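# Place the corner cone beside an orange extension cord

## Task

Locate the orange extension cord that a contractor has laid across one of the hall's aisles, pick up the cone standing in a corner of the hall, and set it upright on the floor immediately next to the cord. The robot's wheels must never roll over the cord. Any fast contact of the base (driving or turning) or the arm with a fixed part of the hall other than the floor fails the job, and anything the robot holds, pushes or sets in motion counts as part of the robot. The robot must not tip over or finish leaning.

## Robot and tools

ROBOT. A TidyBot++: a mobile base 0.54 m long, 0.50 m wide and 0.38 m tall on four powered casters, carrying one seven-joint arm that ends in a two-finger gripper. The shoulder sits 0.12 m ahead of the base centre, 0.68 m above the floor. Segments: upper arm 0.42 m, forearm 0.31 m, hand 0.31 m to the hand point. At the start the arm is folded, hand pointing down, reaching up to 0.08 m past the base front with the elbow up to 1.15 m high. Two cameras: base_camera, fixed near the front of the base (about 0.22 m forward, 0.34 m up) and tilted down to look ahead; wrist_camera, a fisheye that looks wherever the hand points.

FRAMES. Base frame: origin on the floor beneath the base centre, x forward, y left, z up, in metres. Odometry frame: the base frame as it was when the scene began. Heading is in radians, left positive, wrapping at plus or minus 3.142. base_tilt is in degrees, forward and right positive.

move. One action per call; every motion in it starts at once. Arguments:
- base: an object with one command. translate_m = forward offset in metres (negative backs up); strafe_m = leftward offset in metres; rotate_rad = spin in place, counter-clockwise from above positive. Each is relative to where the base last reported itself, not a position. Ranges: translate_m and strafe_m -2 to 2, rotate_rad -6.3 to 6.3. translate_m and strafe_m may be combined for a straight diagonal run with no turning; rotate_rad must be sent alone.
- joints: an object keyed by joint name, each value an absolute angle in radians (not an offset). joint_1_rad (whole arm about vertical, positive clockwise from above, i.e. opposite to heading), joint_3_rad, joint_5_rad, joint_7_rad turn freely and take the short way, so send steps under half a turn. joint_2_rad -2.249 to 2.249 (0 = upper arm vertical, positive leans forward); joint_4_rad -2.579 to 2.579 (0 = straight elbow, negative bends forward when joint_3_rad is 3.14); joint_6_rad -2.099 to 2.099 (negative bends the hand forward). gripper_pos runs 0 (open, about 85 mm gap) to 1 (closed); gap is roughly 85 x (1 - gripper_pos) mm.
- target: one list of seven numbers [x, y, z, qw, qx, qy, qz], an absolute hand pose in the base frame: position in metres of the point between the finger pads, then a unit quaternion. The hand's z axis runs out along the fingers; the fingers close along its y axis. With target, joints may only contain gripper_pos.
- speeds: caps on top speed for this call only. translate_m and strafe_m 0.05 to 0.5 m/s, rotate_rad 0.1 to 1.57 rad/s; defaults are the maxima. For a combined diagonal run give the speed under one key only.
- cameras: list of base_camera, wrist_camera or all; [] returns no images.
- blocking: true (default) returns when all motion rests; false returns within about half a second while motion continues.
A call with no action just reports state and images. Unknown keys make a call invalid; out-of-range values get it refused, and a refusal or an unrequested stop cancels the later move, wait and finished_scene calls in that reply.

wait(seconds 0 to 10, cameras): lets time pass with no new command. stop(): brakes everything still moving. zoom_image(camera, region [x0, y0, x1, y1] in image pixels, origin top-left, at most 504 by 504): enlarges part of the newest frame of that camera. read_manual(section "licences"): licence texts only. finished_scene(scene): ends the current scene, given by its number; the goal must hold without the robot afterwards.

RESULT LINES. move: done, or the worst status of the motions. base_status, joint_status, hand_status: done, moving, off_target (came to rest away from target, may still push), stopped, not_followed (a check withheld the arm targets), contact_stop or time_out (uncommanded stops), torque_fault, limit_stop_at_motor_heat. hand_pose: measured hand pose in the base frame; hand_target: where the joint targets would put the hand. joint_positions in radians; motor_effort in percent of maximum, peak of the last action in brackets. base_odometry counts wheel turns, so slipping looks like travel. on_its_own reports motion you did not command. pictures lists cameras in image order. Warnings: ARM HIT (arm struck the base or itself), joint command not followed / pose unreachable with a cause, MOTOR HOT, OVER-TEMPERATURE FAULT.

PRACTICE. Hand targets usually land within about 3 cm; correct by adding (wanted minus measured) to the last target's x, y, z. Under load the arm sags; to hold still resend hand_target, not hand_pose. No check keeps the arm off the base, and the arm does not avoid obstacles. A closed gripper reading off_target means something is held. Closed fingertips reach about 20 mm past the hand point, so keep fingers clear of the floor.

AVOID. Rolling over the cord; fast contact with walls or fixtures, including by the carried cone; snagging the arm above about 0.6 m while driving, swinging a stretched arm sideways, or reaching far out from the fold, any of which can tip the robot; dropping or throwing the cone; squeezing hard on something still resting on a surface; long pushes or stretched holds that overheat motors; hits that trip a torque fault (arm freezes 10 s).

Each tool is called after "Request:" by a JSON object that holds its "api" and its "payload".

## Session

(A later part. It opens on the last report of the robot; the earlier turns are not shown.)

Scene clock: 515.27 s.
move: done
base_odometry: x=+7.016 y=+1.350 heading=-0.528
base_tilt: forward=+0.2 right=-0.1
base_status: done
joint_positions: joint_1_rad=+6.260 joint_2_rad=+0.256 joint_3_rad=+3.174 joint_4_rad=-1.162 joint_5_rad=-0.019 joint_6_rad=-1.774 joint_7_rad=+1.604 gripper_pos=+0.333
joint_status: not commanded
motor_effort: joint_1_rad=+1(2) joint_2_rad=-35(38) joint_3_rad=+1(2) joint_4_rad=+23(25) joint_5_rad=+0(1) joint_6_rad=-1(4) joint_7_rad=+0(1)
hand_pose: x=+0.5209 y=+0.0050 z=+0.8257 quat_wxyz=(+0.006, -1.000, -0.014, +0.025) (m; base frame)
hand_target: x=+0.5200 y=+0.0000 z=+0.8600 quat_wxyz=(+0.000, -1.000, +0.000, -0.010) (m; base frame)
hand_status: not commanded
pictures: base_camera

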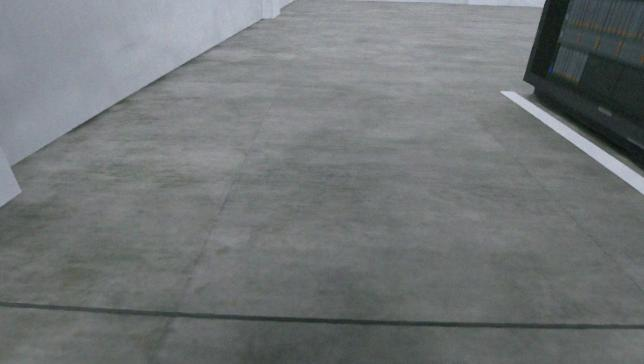

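Request:
{"api": "move", "payload": {"base": {"translate_m": 1.7}, "cameras": []}}

Request:
{"api": "move", "payload": {"base": {"rotate_rad": -0.9}, "speeds": {"rotate_rad": 0.9}, "cameras": ["base_camera"]}}

Request:
{"api": "zoom_image", "payload": {"camera": "base_camera", "region": [0, 0, 500, 120]}}

Scene clock: 531.17 s.
move: done
base_odometry: x=+8.485 y=+0.495 heading=-0.528
base_tilt: forward=+0.2 right=-0.1
base_status: done
joint_positions: joint_1_rad=+6.260 joint_2_rad=+0.256 joint_3_rad=+3.174 joint_4_rad=-1.162 joint_5_rad=-0.019 joint_6_rad=-1.776 joint_7_rad=+1.604 gripper_pos=+0.333
joint_status: not commanded
motor_effort: joint_1_rad=+1(3) joint_2_rad=-35(38) joint_3_rad=+1(2) joint_4_rad=+24(26) joint_5_rad=-1(1) joint_6_rad=+0(3) joint_7_rad=+0(1)
hand_pose: x=+0.5203 y=+0.0050 z=+0.8260 quat_wxyz=(+0.006, -1.000, -0.014, +0.026) (m; base frame)
hand_target: x=+0.5200 y=+0.0000 z=+0.8600 quat_wxyz=(+0.000, -1.000, +0.000, -0.010) (m; base frame)
hand_status: not commanded
pictures: none
No camera images: "cameras" was empty.

Scene clock: 533.20 s.
move: done
base_odometry: x=+8.485 y=+0.495 heading=-1.427
base_tilt: forward=+0.2 right=-0.1
base_status: done
joint_positions: joint_1_rad=+6.267 joint_2_rad=+0.256 joint_3_rad=+3.179 joint_4_rad=-1.162 joint_5_rad=-0.012 joint_6_rad=-1.776 joint_7_rad=+1.604 gripper_pos=+0.333
joint_status: not commanded
motor_effort: joint_1_rad=+1(4) joint_2_rad=-35(37) joint_3_rad=+1(4) joint_4_rad=+24(25) joint_5_rad=+0(4) joint_6_rad=-1(3) joint_7_rad=+0(1)
hand_pose: x=+0.5203 y=-0.0016 z=+0.8260 quat_wxyz=(+0.002, -1.000, -0.008, +0.026) (m; base frame)
hand_target: x=+0.5200 y=+0.0000 z=+0.8600 quat_wxyz=(+0.000, -1.000, +0.000, -0.010) (m; base frame)
hand_status: not commanded
pictures: base_camera

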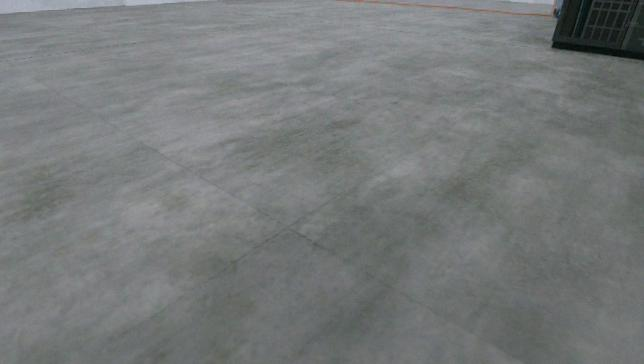

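Scaled by 1.008.

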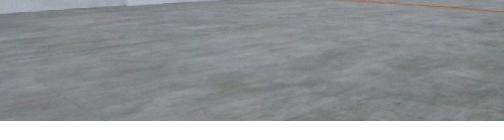

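Request:
{"api": "move", "payload": {"base": {"rotate_rad": -0.67}, "speeds": {"rotate_rad": 0.9}, "cameras": ["base_camera"]}}

Request:
{"api": "zoom_image", "payload": {"camera": "base_camera", "region": [0, 0, 400, 120]}}

Scene clock: 563.43 s.
move: done
base_odometry: x=+8.485 y=+0.495 heading=-2.097
base_tilt: forward=+0.2 right=-0.1
base_status: done
joint_positions: joint_1_rad=+6.269 joint_2_rad=+0.256 joint_3_rad=+3.180 joint_4_rad=-1.162 joint_5_rad=-0.007 joint_6_rad=-1.776 joint_7_rad=+1.604 gripper_pos=+0.333
joint_status: not commanded
motor_effort: joint_1_rad=+1(5) joint_2_rad=-35(36) joint_3_rad=+1(4) joint_4_rad=+24(25) joint_5_rad=+0(4) joint_6_rad=-1(3) joint_7_rad=+0(0)
hand_pose: x=+0.5203 y=-0.0043 z=+0.8260 quat_wxyz=(-0.001, -1.000, -0.006, +0.026) (m; base frame)
hand_target: x=+0.5200 y=+0.0000 z=+0.8600 quat_wxyz=(+0.000, -1.000, +0.000, -0.010) (m; base frame)
hand_status: not commanded
pictures: base_camera

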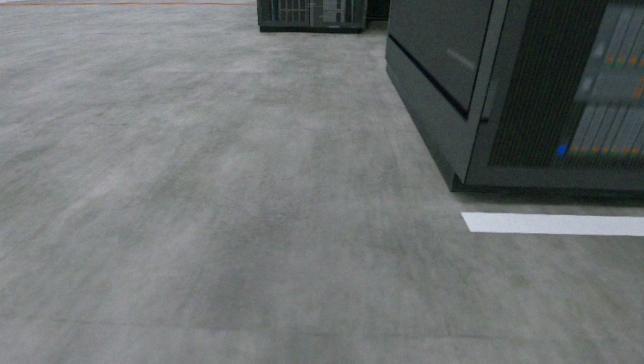

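Scaled by 1.260.

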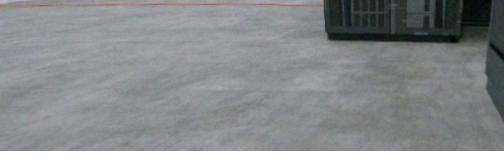

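Request:
{"api": "move", "payload": {"base": {"translate_m": 2.0, "strafe_m": 2.0}, "cameras": []}}

Request:
{"api": "move", "payload": {"base": {"translate_m": 2.0}, "cameras": ["base_camera"]}}

Request:
{"api": "zoom_image", "payload": {"camera": "base_camera", "region": [80, 0, 560, 120]}}

Scene clock: 587.03 s.
move: done
base_odometry: x=+9.208 y=-2.240 heading=-2.097
base_tilt: forward=+0.2 right=-0.1
base_status: done
joint_positions: joint_1_rad=+6.262 joint_2_rad=+0.254 joint_3_rad=+3.176 joint_4_rad=-1.160 joint_5_rad=-0.007 joint_6_rad=-1.782 joint_7_rad=+1.604 gripper_pos=+0.333
joint_status: not commanded
motor_effort: joint_1_rad=+0(4) joint_2_rad=-35(39) joint_3_rad=+1(3) joint_4_rad=+22(26) joint_5_rad=+0(3) joint_6_rad=-2(5) joint_7_rad=+0(1)
hand_pose: x=+0.5187 y=+0.0001 z=+0.8275 quat_wxyz=(+0.000, -1.000, -0.012, +0.027) (m; base frame)
hand_target: x=+0.5200 y=+0.0000 z=+0.8600 quat_wxyz=(+0.000, -1.000, +0.000, -0.010) (m; base frame)
hand_status: not commanded
pictures: none
No camera images: "cameras" was empty.

Scene clock: 592.40 s.
move: done
base_odometry: x=+8.204 y=-3.970 heading=-2.097
base_tilt: forward=+0.2 right=-0.1
base_status: done
joint_positions: joint_1_rad=+6.262 joint_2_rad=+0.254 joint_3_rad=+3.176 joint_4_rad=-1.157 joint_5_rad=-0.007 joint_6_rad=-1.792 joint_7_rad=+1.604 gripper_pos=+0.333
joint_status: not commanded
motor_effort: joint_1_rad=+1(2) joint_2_rad=-35(38) joint_3_rad=+1(1) joint_4_rad=+24(26) joint_5_rad=+0(1) joint_6_rad=+0(4) joint_7_rad=+0(1)
hand_pose: x=+0.5163 y=+0.0002 z=+0.8284 quat_wxyz=(+0.000, -0.999, -0.012, +0.031) (m; base frame)
hand_target: x=+0.5200 y=+0.0000 z=+0.8600 quat_wxyz=(+0.000, -1.000, +0.000, -0.010) (m; base frame)
hand_status: not commanded
pictures: base_camera

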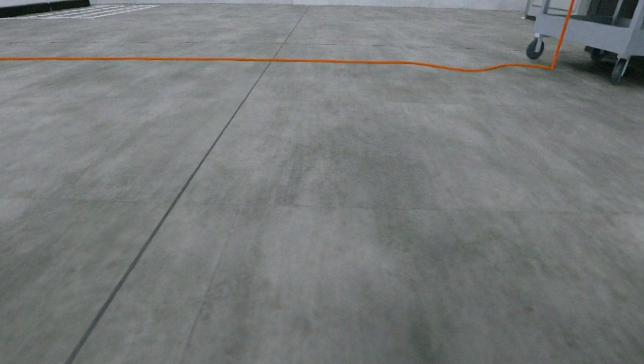

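Scaled by 1.050.

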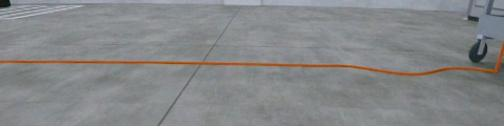

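Request:
{"api": "move", "payload": {"base": {"translate_m": 1.0}, "joints": {"joint_7_rad": 2.275}, "cameras": ["base_camera", "wrist_camera"]}}

Scene clock: 628.87 s.
move: done
base_odometry: x=+7.702 y=-4.835 heading=-2.097
base_tilt: forward=+0.2 right=-0.1
base_status: done
joint_positions: joint_1_rad=+6.262 joint_2_rad=+0.254 joint_3_rad=+3.176 joint_4_rad=-1.157 joint_5_rad=-0.007 joint_6_rad=-1.792 joint_7_rad=+2.229 gripper_pos=+0.333
joint_status: all done
motor_effort: joint_1_rad=+1(2) joint_2_rad=-35(38) joint_3_rad=+0(2) joint_4_rad=+23(26) joint_5_rad=-1(2) joint_6_rad=-1(4) joint_7_rad=+0(1)
hand_pose: x=+0.5163 y=+0.0002 z=+0.8284 quat_wxyz=(+0.009, -0.948, -0.318, +0.029) (m; base frame)
hand_target: x=+0.5200 y=+0.0000 z=+0.8600 quat_wxyz=(-0.003, -0.940, -0.340, -0.009) (m; base frame)
hand_status: not commanded
pictures: base_camera, wrist_camera
camera_calibration:
wrist_camera: T_world_to_cam=[[0.604606, -0.795407, -0.0421727, -0.275805], [-0.79086, -0.605768, 0.0870935, 0.384829], [-0.0948217, -0.0193045, -0.995307, 1.01455], [0, 0, 0, 1]] pos_world=[0.5673, 0.0333249, 0.964637]

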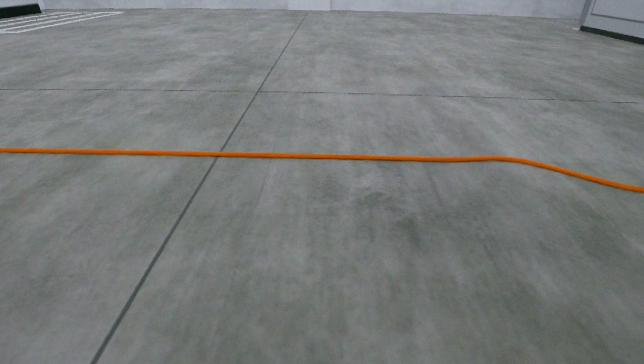

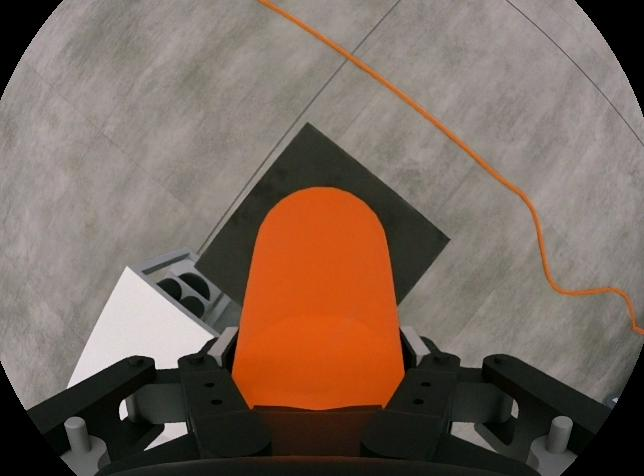

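Request:
{"api": "move", "payload": {"base": {"translate_m": 0.12}, "target": [0.615, 0.0, 0.53, 0.0093, 0.9287, 0.3709, 0.0232]}}

Scene clock: 666.23 s.
move: off_target
base_odometry: x=+7.642 y=-4.939 heading=-2.096
base_tilt: forward=+0.2 right=-0.1
base_status: done
joint_positions: joint_1_rad=+6.376 joint_2_rad=+0.631 joint_3_rad=+2.996 joint_4_rad=-1.667 joint_5_rad=+0.085 joint_6_rad=-0.904 joint_7_rad=+2.229 gripper_pos=+0.333
joint_status: not commanded
motor_effort: joint_1_rad=+0(2) joint_2_rad=-45(50) joint_3_rad=-2(3) joint_4_rad=+19(25) joint_5_rad=-1(2) joint_6_rad=+0(7) joint_7_rad=+0(1)
hand_pose: x=+0.5834 y=+0.0072 z=+0.5049 quat_wxyz=(+0.018, -0.932, -0.361, +0.022) (m; base frame)
hand_target: x=+0.6150 y=+0.0000 z=+0.5300 quat_wxyz=(-0.009, -0.928, -0.371, -0.023) (m; base frame)
hand_status: off_target (0.041 m and 6.2 deg from the pose sent, 0.314 m and 9.0 deg at the start)
pictures: base_camera, wrist_camera
camera_calibration:
wrist_camera: T_world_to_cam=[[0.674331, -0.736345, -0.0554367, -0.358811], [-0.733426, -0.676597, 0.0656033, 0.448215], [-0.085815, -0.00357964, -0.996305, 0.694207], [0, 0, 0, 1]] pos_world=[0.630263, 0.0415371, 0.642346]

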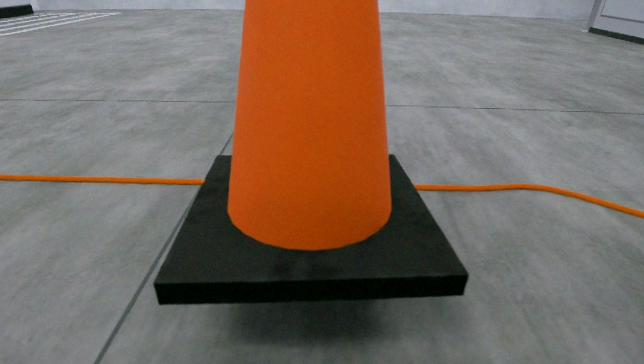

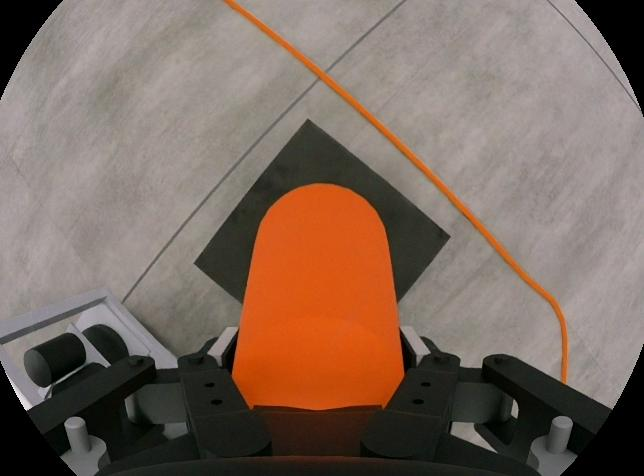

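Request:
{"api": "move", "payload": {"joints": {"joint_1_rad": 6.275, "joint_2_rad": 0.71, "joint_3_rad": 3.165, "joint_4_rad": -1.67, "joint_5_rad": -0.01, "joint_6_rad": -0.70}}}

Scene clock: 687.50 s.
move: off_target
base_odometry: x=+7.642 y=-4.939 heading=-2.096
base_tilt: forward=+0.2 right=-0.1
base_status: not commanded
joint_positions: joint_1_rad=+6.289 joint_2_rad=+0.749 joint_3_rad=+3.156 joint_4_rad=-1.680 joint_5_rad=+0.025 joint_6_rad=-0.741 joint_7_rad=+2.229 gripper_pos=+0.333
joint_status: joint_2_rad off_target (ended at +0.749, target +0.710); the others done
motor_effort: joint_1_rad=+1(2) joint_2_rad=-48(51) joint_3_rad=+0(3) joint_4_rad=+16(19) joint_5_rad=+0(2) joint_6_rad=+0(2) joint_7_rad=+0(1)
hand_pose: x=+0.6020 y=-0.0141 z=+0.4408 quat_wxyz=(-0.007, -0.946, -0.324, +0.018) (m; base frame)
hand_target: x=+0.6296 y=-0.0049 z=+0.4626 quat_wxyz=(-0.014, -0.948, -0.317, -0.028) (m; base frame)
hand_status: not commanded
pictures: base_camera, wrist_camera
camera_calibration:
wrist_camera: T_world_to_cam=[[0.615808, -0.787888, -0.00366454, -0.37895], [-0.785393, -0.614215, 0.0768034, 0.478925], [-0.0627633, -0.044418, -0.99704, 0.617699], [0, 0, 0, 1]] pos_world=[0.648273, 0.0230299, 0.577699]

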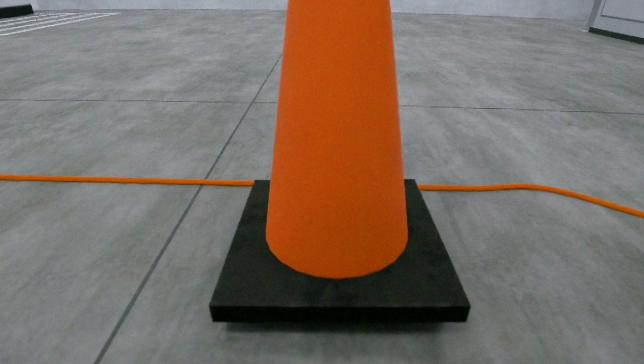

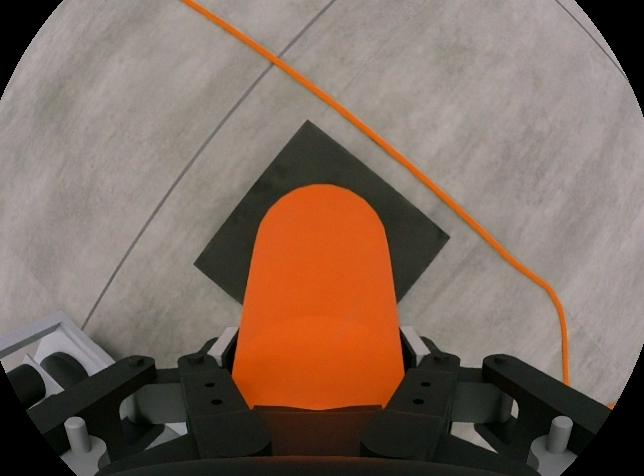

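Request:
{"api": "move", "payload": {"joints": {"joint_2_rad": 0.73, "joint_4_rad": -1.70, "joint_6_rad": -0.63}, "cameras": []}}

Request:
{"api": "move", "payload": {"joints": {"joint_2_rad": 0.742, "joint_4_rad": -1.72, "joint_6_rad": -0.59}}}

Scene clock: 702.70 s.
move: done
base_odometry: x=+7.642 y=-4.939 heading=-2.096
base_tilt: forward=+0.2 right=-0.1
base_status: not commanded
joint_positions: joint_1_rad=+6.287 joint_2_rad=+0.764 joint_3_rad=+3.158 joint_4_rad=-1.712 joint_5_rad=+0.021 joint_6_rad=-0.675 joint_7_rad=+2.229 gripper_pos=+0.333
joint_status: all done
motor_effort: joint_1_rad=+1(2) joint_2_rad=-49(49) joint_3_rad=+0(1) joint_4_rad=+16(17) joint_5_rad=-1(1) joint_6_rad=+2(2) joint_7_rad=+0(0)
hand_pose: x=+0.6016 y=-0.0130 z=+0.4274 quat_wxyz=(-0.010, -0.946, -0.324, +0.008) (m; base frame)
hand_target: x=+0.6305 y=-0.0052 z=+0.4469 quat_wxyz=(-0.018, -0.948, -0.317, -0.037) (m; base frame)
hand_status: not commanded
pictures: none
No camera images: "cameras" was empty.

Scene clock: 703.30 s.
move: done
base_odometry: x=+7.642 y=-4.939 heading=-2.096
base_tilt: forward=+0.2 right=-0.1
base_status: not commanded
joint_positions: joint_1_rad=+6.287 joint_2_rad=+0.769 joint_3_rad=+3.158 joint_4_rad=-1.729 joint_5_rad=+0.020 joint_6_rad=-0.633 joint_7_rad=+2.229 gripper_pos=+0.333
joint_status: all done
motor_effort: joint_1_rad=+0(1) joint_2_rad=-46(48) joint_3_rad=+0(1) joint_4_rad=+13(16) joint_5_rad=+0(1) joint_6_rad=+0(2) joint_7_rad=+0(1)
hand_pose: x=+0.6034 y=-0.0129 z=+0.4213 quat_wxyz=(-0.013, -0.946, -0.324, -0.001) (m; base frame)
hand_target: x=+0.6290 y=-0.0054 z=+0.4373 quat_wxyz=(-0.019, -0.947, -0.317, -0.041) (m; base frame)
hand_status: not commanded
pictures: base_camera, wrist_camera
camera_calibration:
wrist_camera: T_world_to_cam=[[0.614693, -0.788548, 0.0185734, -0.387645], [-0.78841, -0.613535, 0.0445467, 0.497606], [-0.0237318, -0.042026, -0.998835, 0.575683], [0, 0, 0, 1]] pos_world=[0.644262, 0.023816, 0.560046]

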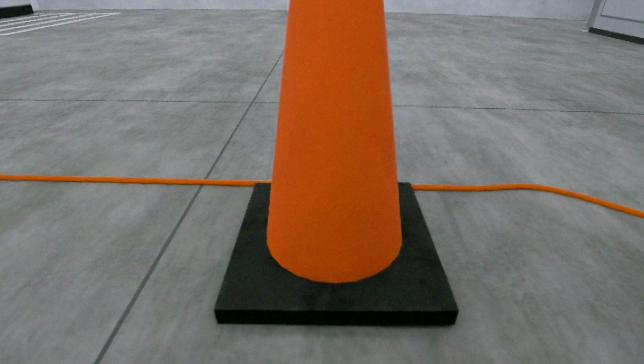

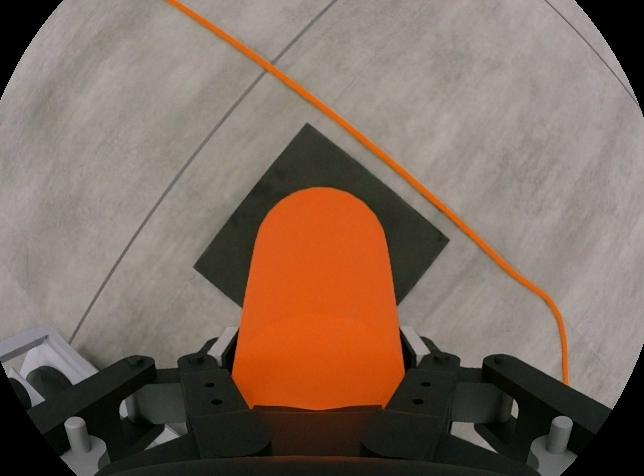

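Request:
{"api": "move", "payload": {"joints": {"joint_2_rad": 0.756, "joint_4_rad": -1.745, "joint_6_rad": -0.58}, "cameras": ["base_camera"]}}

Scene clock: 712.63 s.
move: done
base_odometry: x=+7.642 y=-4.939 heading=-2.096
base_tilt: forward=+0.2 right=-0.1
base_status: not commanded
joint_positions: joint_1_rad=+6.287 joint_2_rad=+0.768 joint_3_rad=+3.159 joint_4_rad=-1.734 joint_5_rad=+0.019 joint_6_rad=-0.626 joint_7_rad=+2.229 gripper_pos=+0.333
joint_status: all done
motor_effort: joint_1_rad=-1(2) joint_2_rad=-41(46) joint_3_rad=+0(1) joint_4_rad=+11(14) joint_5_rad=+0(1) joint_6_rad=+1(2) joint_7_rad=+0(1)
hand_pose: x=+0.6033 y=-0.0131 z=+0.4210 quat_wxyz=(-0.013, -0.946, -0.323, -0.003) (m; base frame)
hand_target: x=+0.6146 y=-0.0054 z=+0.4251 quat_wxyz=(-0.015, -0.948, -0.317, -0.027) (m; base frame)
hand_status: not commanded
pictures: base_camera

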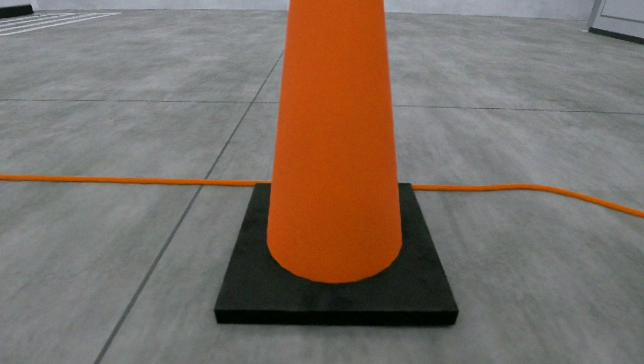

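Request:
{"api": "move", "payload": {"joints": {"joint_2_rad": 0.775, "joint_4_rad": -1.755, "joint_6_rad": -0.58}, "cameras": []}}

Request:
{"api": "move", "payload": {"joints": {"gripper_pos": 0.0}}}

Scene clock: 719.43 s.
move: done
base_odometry: x=+7.642 y=-4.939 heading=-2.096
base_tilt: forward=+0.2 right=-0.1
base_status: not commanded
joint_positions: joint_1_rad=+6.287 joint_2_rad=+0.768 joint_3_rad=+3.159 joint_4_rad=-1.735 joint_5_rad=+0.019 joint_6_rad=-0.625 joint_7_rad=+2.229 gripper_pos=+0.333
joint_status: all done
motor_effort: joint_1_rad=-1(2) joint_2_rad=-39(41) joint_3_rad=+0(1) joint_4_rad=+10(13) joint_5_rad=+0(0) joint_6_rad=+1(1) joint_7_rad=+0(0)
hand_pose: x=+0.6031 y=-0.0133 z=+0.4207 quat_wxyz=(-0.013, -0.946, -0.323, -0.003) (m; base frame)
hand_target: x=+0.6040 y=-0.0055 z=+0.4138 quat_wxyz=(-0.010, -0.948, -0.317, -0.013) (m; base frame)
hand_status: not commanded
pictures: none
No camera images: "cameras" was empty.

Scene clock: 720.47 s.
move: done
base_odometry: x=+7.642 y=-4.939 heading=-2.096
base_tilt: forward=+0.2 right=-0.1
base_status: not commanded
joint_positions: joint_1_rad=+6.284 joint_2_rad=+0.768 joint_3_rad=+3.166 joint_4_rad=-1.739 joint_5_rad=+0.018 joint_6_rad=-0.615 joint_7_rad=+2.229 gripper_pos=+0.000
joint_status: all done
motor_effort: joint_1_rad=+1(2) joint_2_rad=-37(43) joint_3_rad=+1(2) joint_4_rad=+11(12) joint_5_rad=+0(2) joint_6_rad=+1(2) joint_7_rad=+0(0)
hand_pose: x=+0.6036 y=-0.0149 z=+0.4199 quat_wxyz=(-0.016, -0.947, -0.322, -0.004) (m; base frame)
hand_target: x=+0.6040 y=-0.0055 z=+0.4138 quat_wxyz=(-0.010, -0.948, -0.317, -0.013) (m; base frame)
hand_status: not commanded
pictures: base_camera, wrist_camera
camera_calibration:
wrist_camera: T_world_to_cam=[[0.611848, -0.790508, 0.027186, -0.391208], [-0.790833, -0.610722, 0.0400277, 0.500022], [-0.0150392, -0.0459905, -0.998829, 0.568901], [0, 0, 0, 1]] pos_world=[0.643349, 0.0222856, 0.558855]

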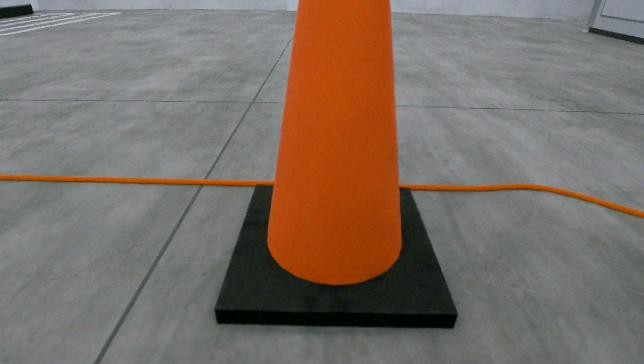

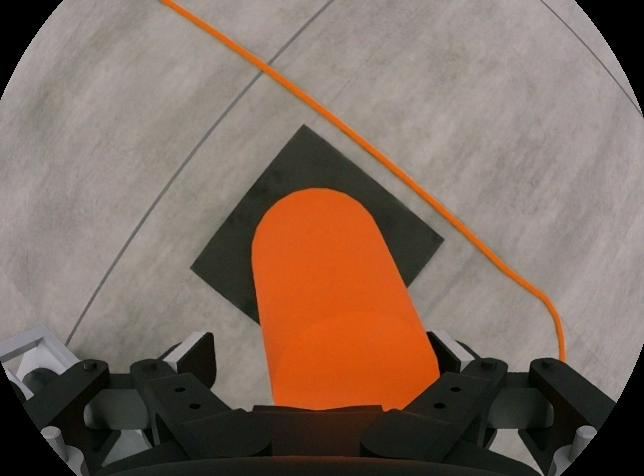

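Request:
{"api": "move", "payload": {"joints": {"joint_1_rad": 6.31}, "cameras": ["wrist_camera"]}}

Scene clock: 737.70 s.
move: done
base_odometry: x=+7.642 y=-4.939 heading=-2.096
base_tilt: forward=+0.2 right=-0.1
base_status: not commanded
joint_positions: joint_1_rad=+6.304 joint_2_rad=+0.768 joint_3_rad=+3.166 joint_4_rad=-1.739 joint_5_rad=+0.018 joint_6_rad=-0.615 joint_7_rad=+2.229 gripper_pos=+0.000
joint_status: all done
motor_effort: joint_1_rad=+1(3) joint_2_rad=-36(37) joint_3_rad=+1(2) joint_4_rad=+10(12) joint_5_rad=-1(1) joint_6_rad=+1(2) joint_7_rad=+0(0)
hand_pose: x=+0.6032 y=-0.0251 z=+0.4199 quat_wxyz=(-0.016, -0.950, -0.312, -0.004) (m; base frame)
hand_target: x=+0.6035 y=-0.0224 z=+0.4138 quat_wxyz=(-0.011, -0.954, -0.300, -0.013) (m; base frame)
hand_status: not commanded
pictures: wrist_camera
camera_calibration:
wrist_camera: T_world_to_cam=[[0.595157, -0.803147, 0.0272779, -0.389285], [-0.80345, -0.59402, 0.0400987, 0.501476], [-0.0160015, -0.0457815, -0.998823, 0.56901], [0, 0, 0, 1]] pos_world=[0.643702, 0.0112839, 0.558851]

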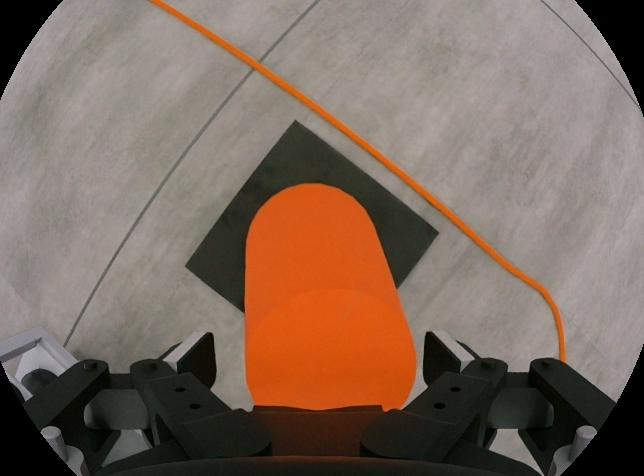

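Request:
{"api": "move", "payload": {"joints": {"joint_2_rad": 0.66, "joint_4_rad": -1.69, "joint_6_rad": -0.78}, "cameras": []}}

Request:
{"api": "move", "payload": {"joints": {"joint_2_rad": 0.50, "joint_4_rad": -1.60, "joint_6_rad": -1.04}}}

Scene clock: 745.73 s.
move: done
base_odometry: x=+7.642 y=-4.939 heading=-2.096
base_tilt: forward=+0.2 right=-0.1
base_status: not commanded
joint_positions: joint_1_rad=+6.304 joint_2_rad=+0.652 joint_3_rad=+3.166 joint_4_rad=-1.710 joint_5_rad=+0.018 joint_6_rad=-0.733 joint_7_rad=+2.229 gripper_pos=+0.000
joint_status: all done
motor_effort: joint_1_rad=+1(1) joint_2_rad=-35(40) joint_3_rad=+1(1) joint_4_rad=+12(13) joint_5_rad=+0(1) joint_6_rad=+2(2) joint_7_rad=+0(0)
hand_pose: x=+0.6094 y=-0.0253 z=+0.4818 quat_wxyz=(-0.021, -0.950, -0.310, -0.017) (m; base frame)
hand_target: x=+0.6040 y=-0.0213 z=+0.4819 quat_wxyz=(-0.005, -0.954, -0.300, -0.004) (m; base frame)
hand_status: not commanded
pictures: none
No camera images: "cameras" was empty.

Scene clock: 747.17 s.
move: done
base_odometry: x=+7.642 y=-4.939 heading=-2.096
base_tilt: forward=+0.2 right=-0.1
base_status: not commanded
joint_positions: joint_1_rad=+6.304 joint_2_rad=+0.489 joint_3_rad=+3.166 joint_4_rad=-1.622 joint_5_rad=+0.018 joint_6_rad=-0.987 joint_7_rad=+2.229 gripper_pos=+0.000
joint_status: all done
motor_effort: joint_1_rad=+0(2) joint_2_rad=-32(38) joint_3_rad=+0(1) joint_4_rad=+16(16) joint_5_rad=+0(1) joint_6_rad=+1(2) joint_7_rad=+0(1)
hand_pose: x=+0.5996 y=-0.0250 z=+0.5806 quat_wxyz=(-0.020, -0.951, -0.308, -0.016) (m; base frame)
hand_target: x=+0.5924 y=-0.0195 z=+0.5810 quat_wxyz=(-0.002, -0.954, -0.300, +0.000) (m; base frame)
hand_status: not commanded
pictures: base_camera, wrist_camera
camera_calibration:
wrist_camera: T_world_to_cam=[[0.58738, -0.808213, 0.0421445, -0.39561], [-0.809265, -0.587106, 0.0198977, 0.507591], [0.00866172, -0.0457936, -0.998913, 0.714696], [0, 0, 0, 1]] pos_world=[0.636958, 0.0110016, 0.720492]

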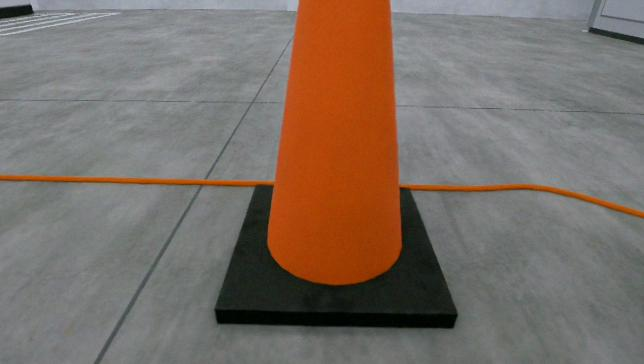

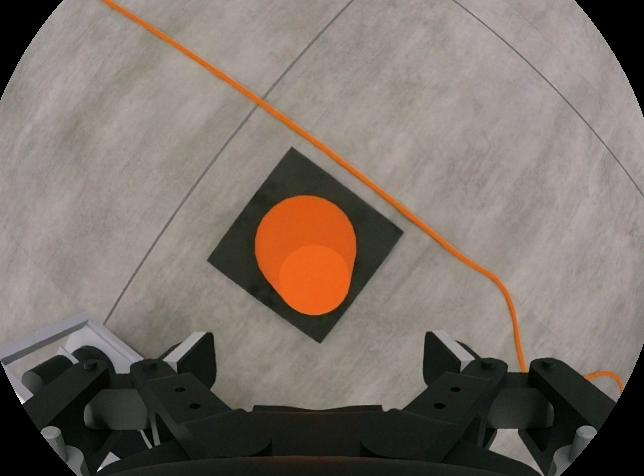

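Request:
{"api": "move", "payload": {}}

Scene clock: 769.80 s.
base_odometry: x=+7.642 y=-4.939 heading=-2.096
base_tilt: forward=+0.2 right=-0.1
base_status: not commanded
joint_positions: joint_1_rad=+6.304 joint_2_rad=+0.489 joint_3_rad=+3.166 joint_4_rad=-1.622 joint_5_rad=+0.018 joint_6_rad=-0.989 joint_7_rad=+2.229 gripper_pos=+0.000
joint_status: all done
motor_effort: joint_1_rad=+0(2) joint_2_rad=-33(38) joint_3_rad=+1(1) joint_4_rad=+16(16) joint_5_rad=+0(1) joint_6_rad=+1(2) joint_7_rad=+0(1)
hand_pose: x=+0.5990 y=-0.0250 z=+0.5806 quat_wxyz=(-0.020, -0.951, -0.308, -0.015) (m; base frame)
hand_target: x=+0.5924 y=-0.0195 z=+0.5810 quat_wxyz=(-0.002, -0.954, -0.300, +0.000) (m; base frame)
hand_status: not commanded
pictures: base_camera, wrist_camera
camera_calibration:
wrist_camera: T_world_to_cam=[[0.587417, -0.808246, 0.0409835, -0.394597], [-0.809256, -0.587066, 0.02139, 0.506256], [0.00677162, -0.045731, -0.998931, 0.715821], [0, 0, 0, 1]] pos_world=[0.636637, 0.0110098, 0.720398]

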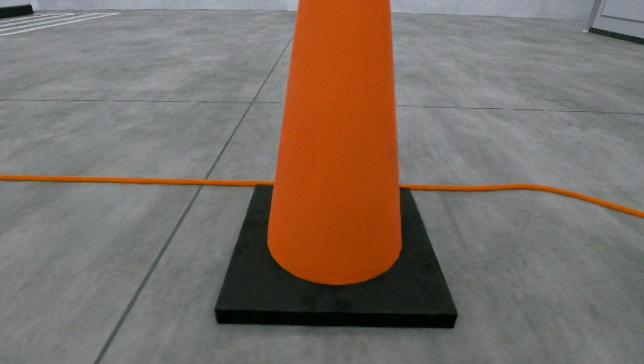

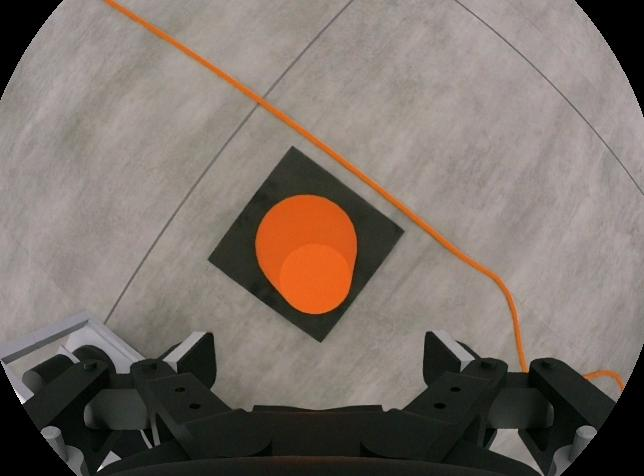

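Request:
{"api": "finished_scene", "payload": {"scene": 1}}

The scene is finished: the task was done.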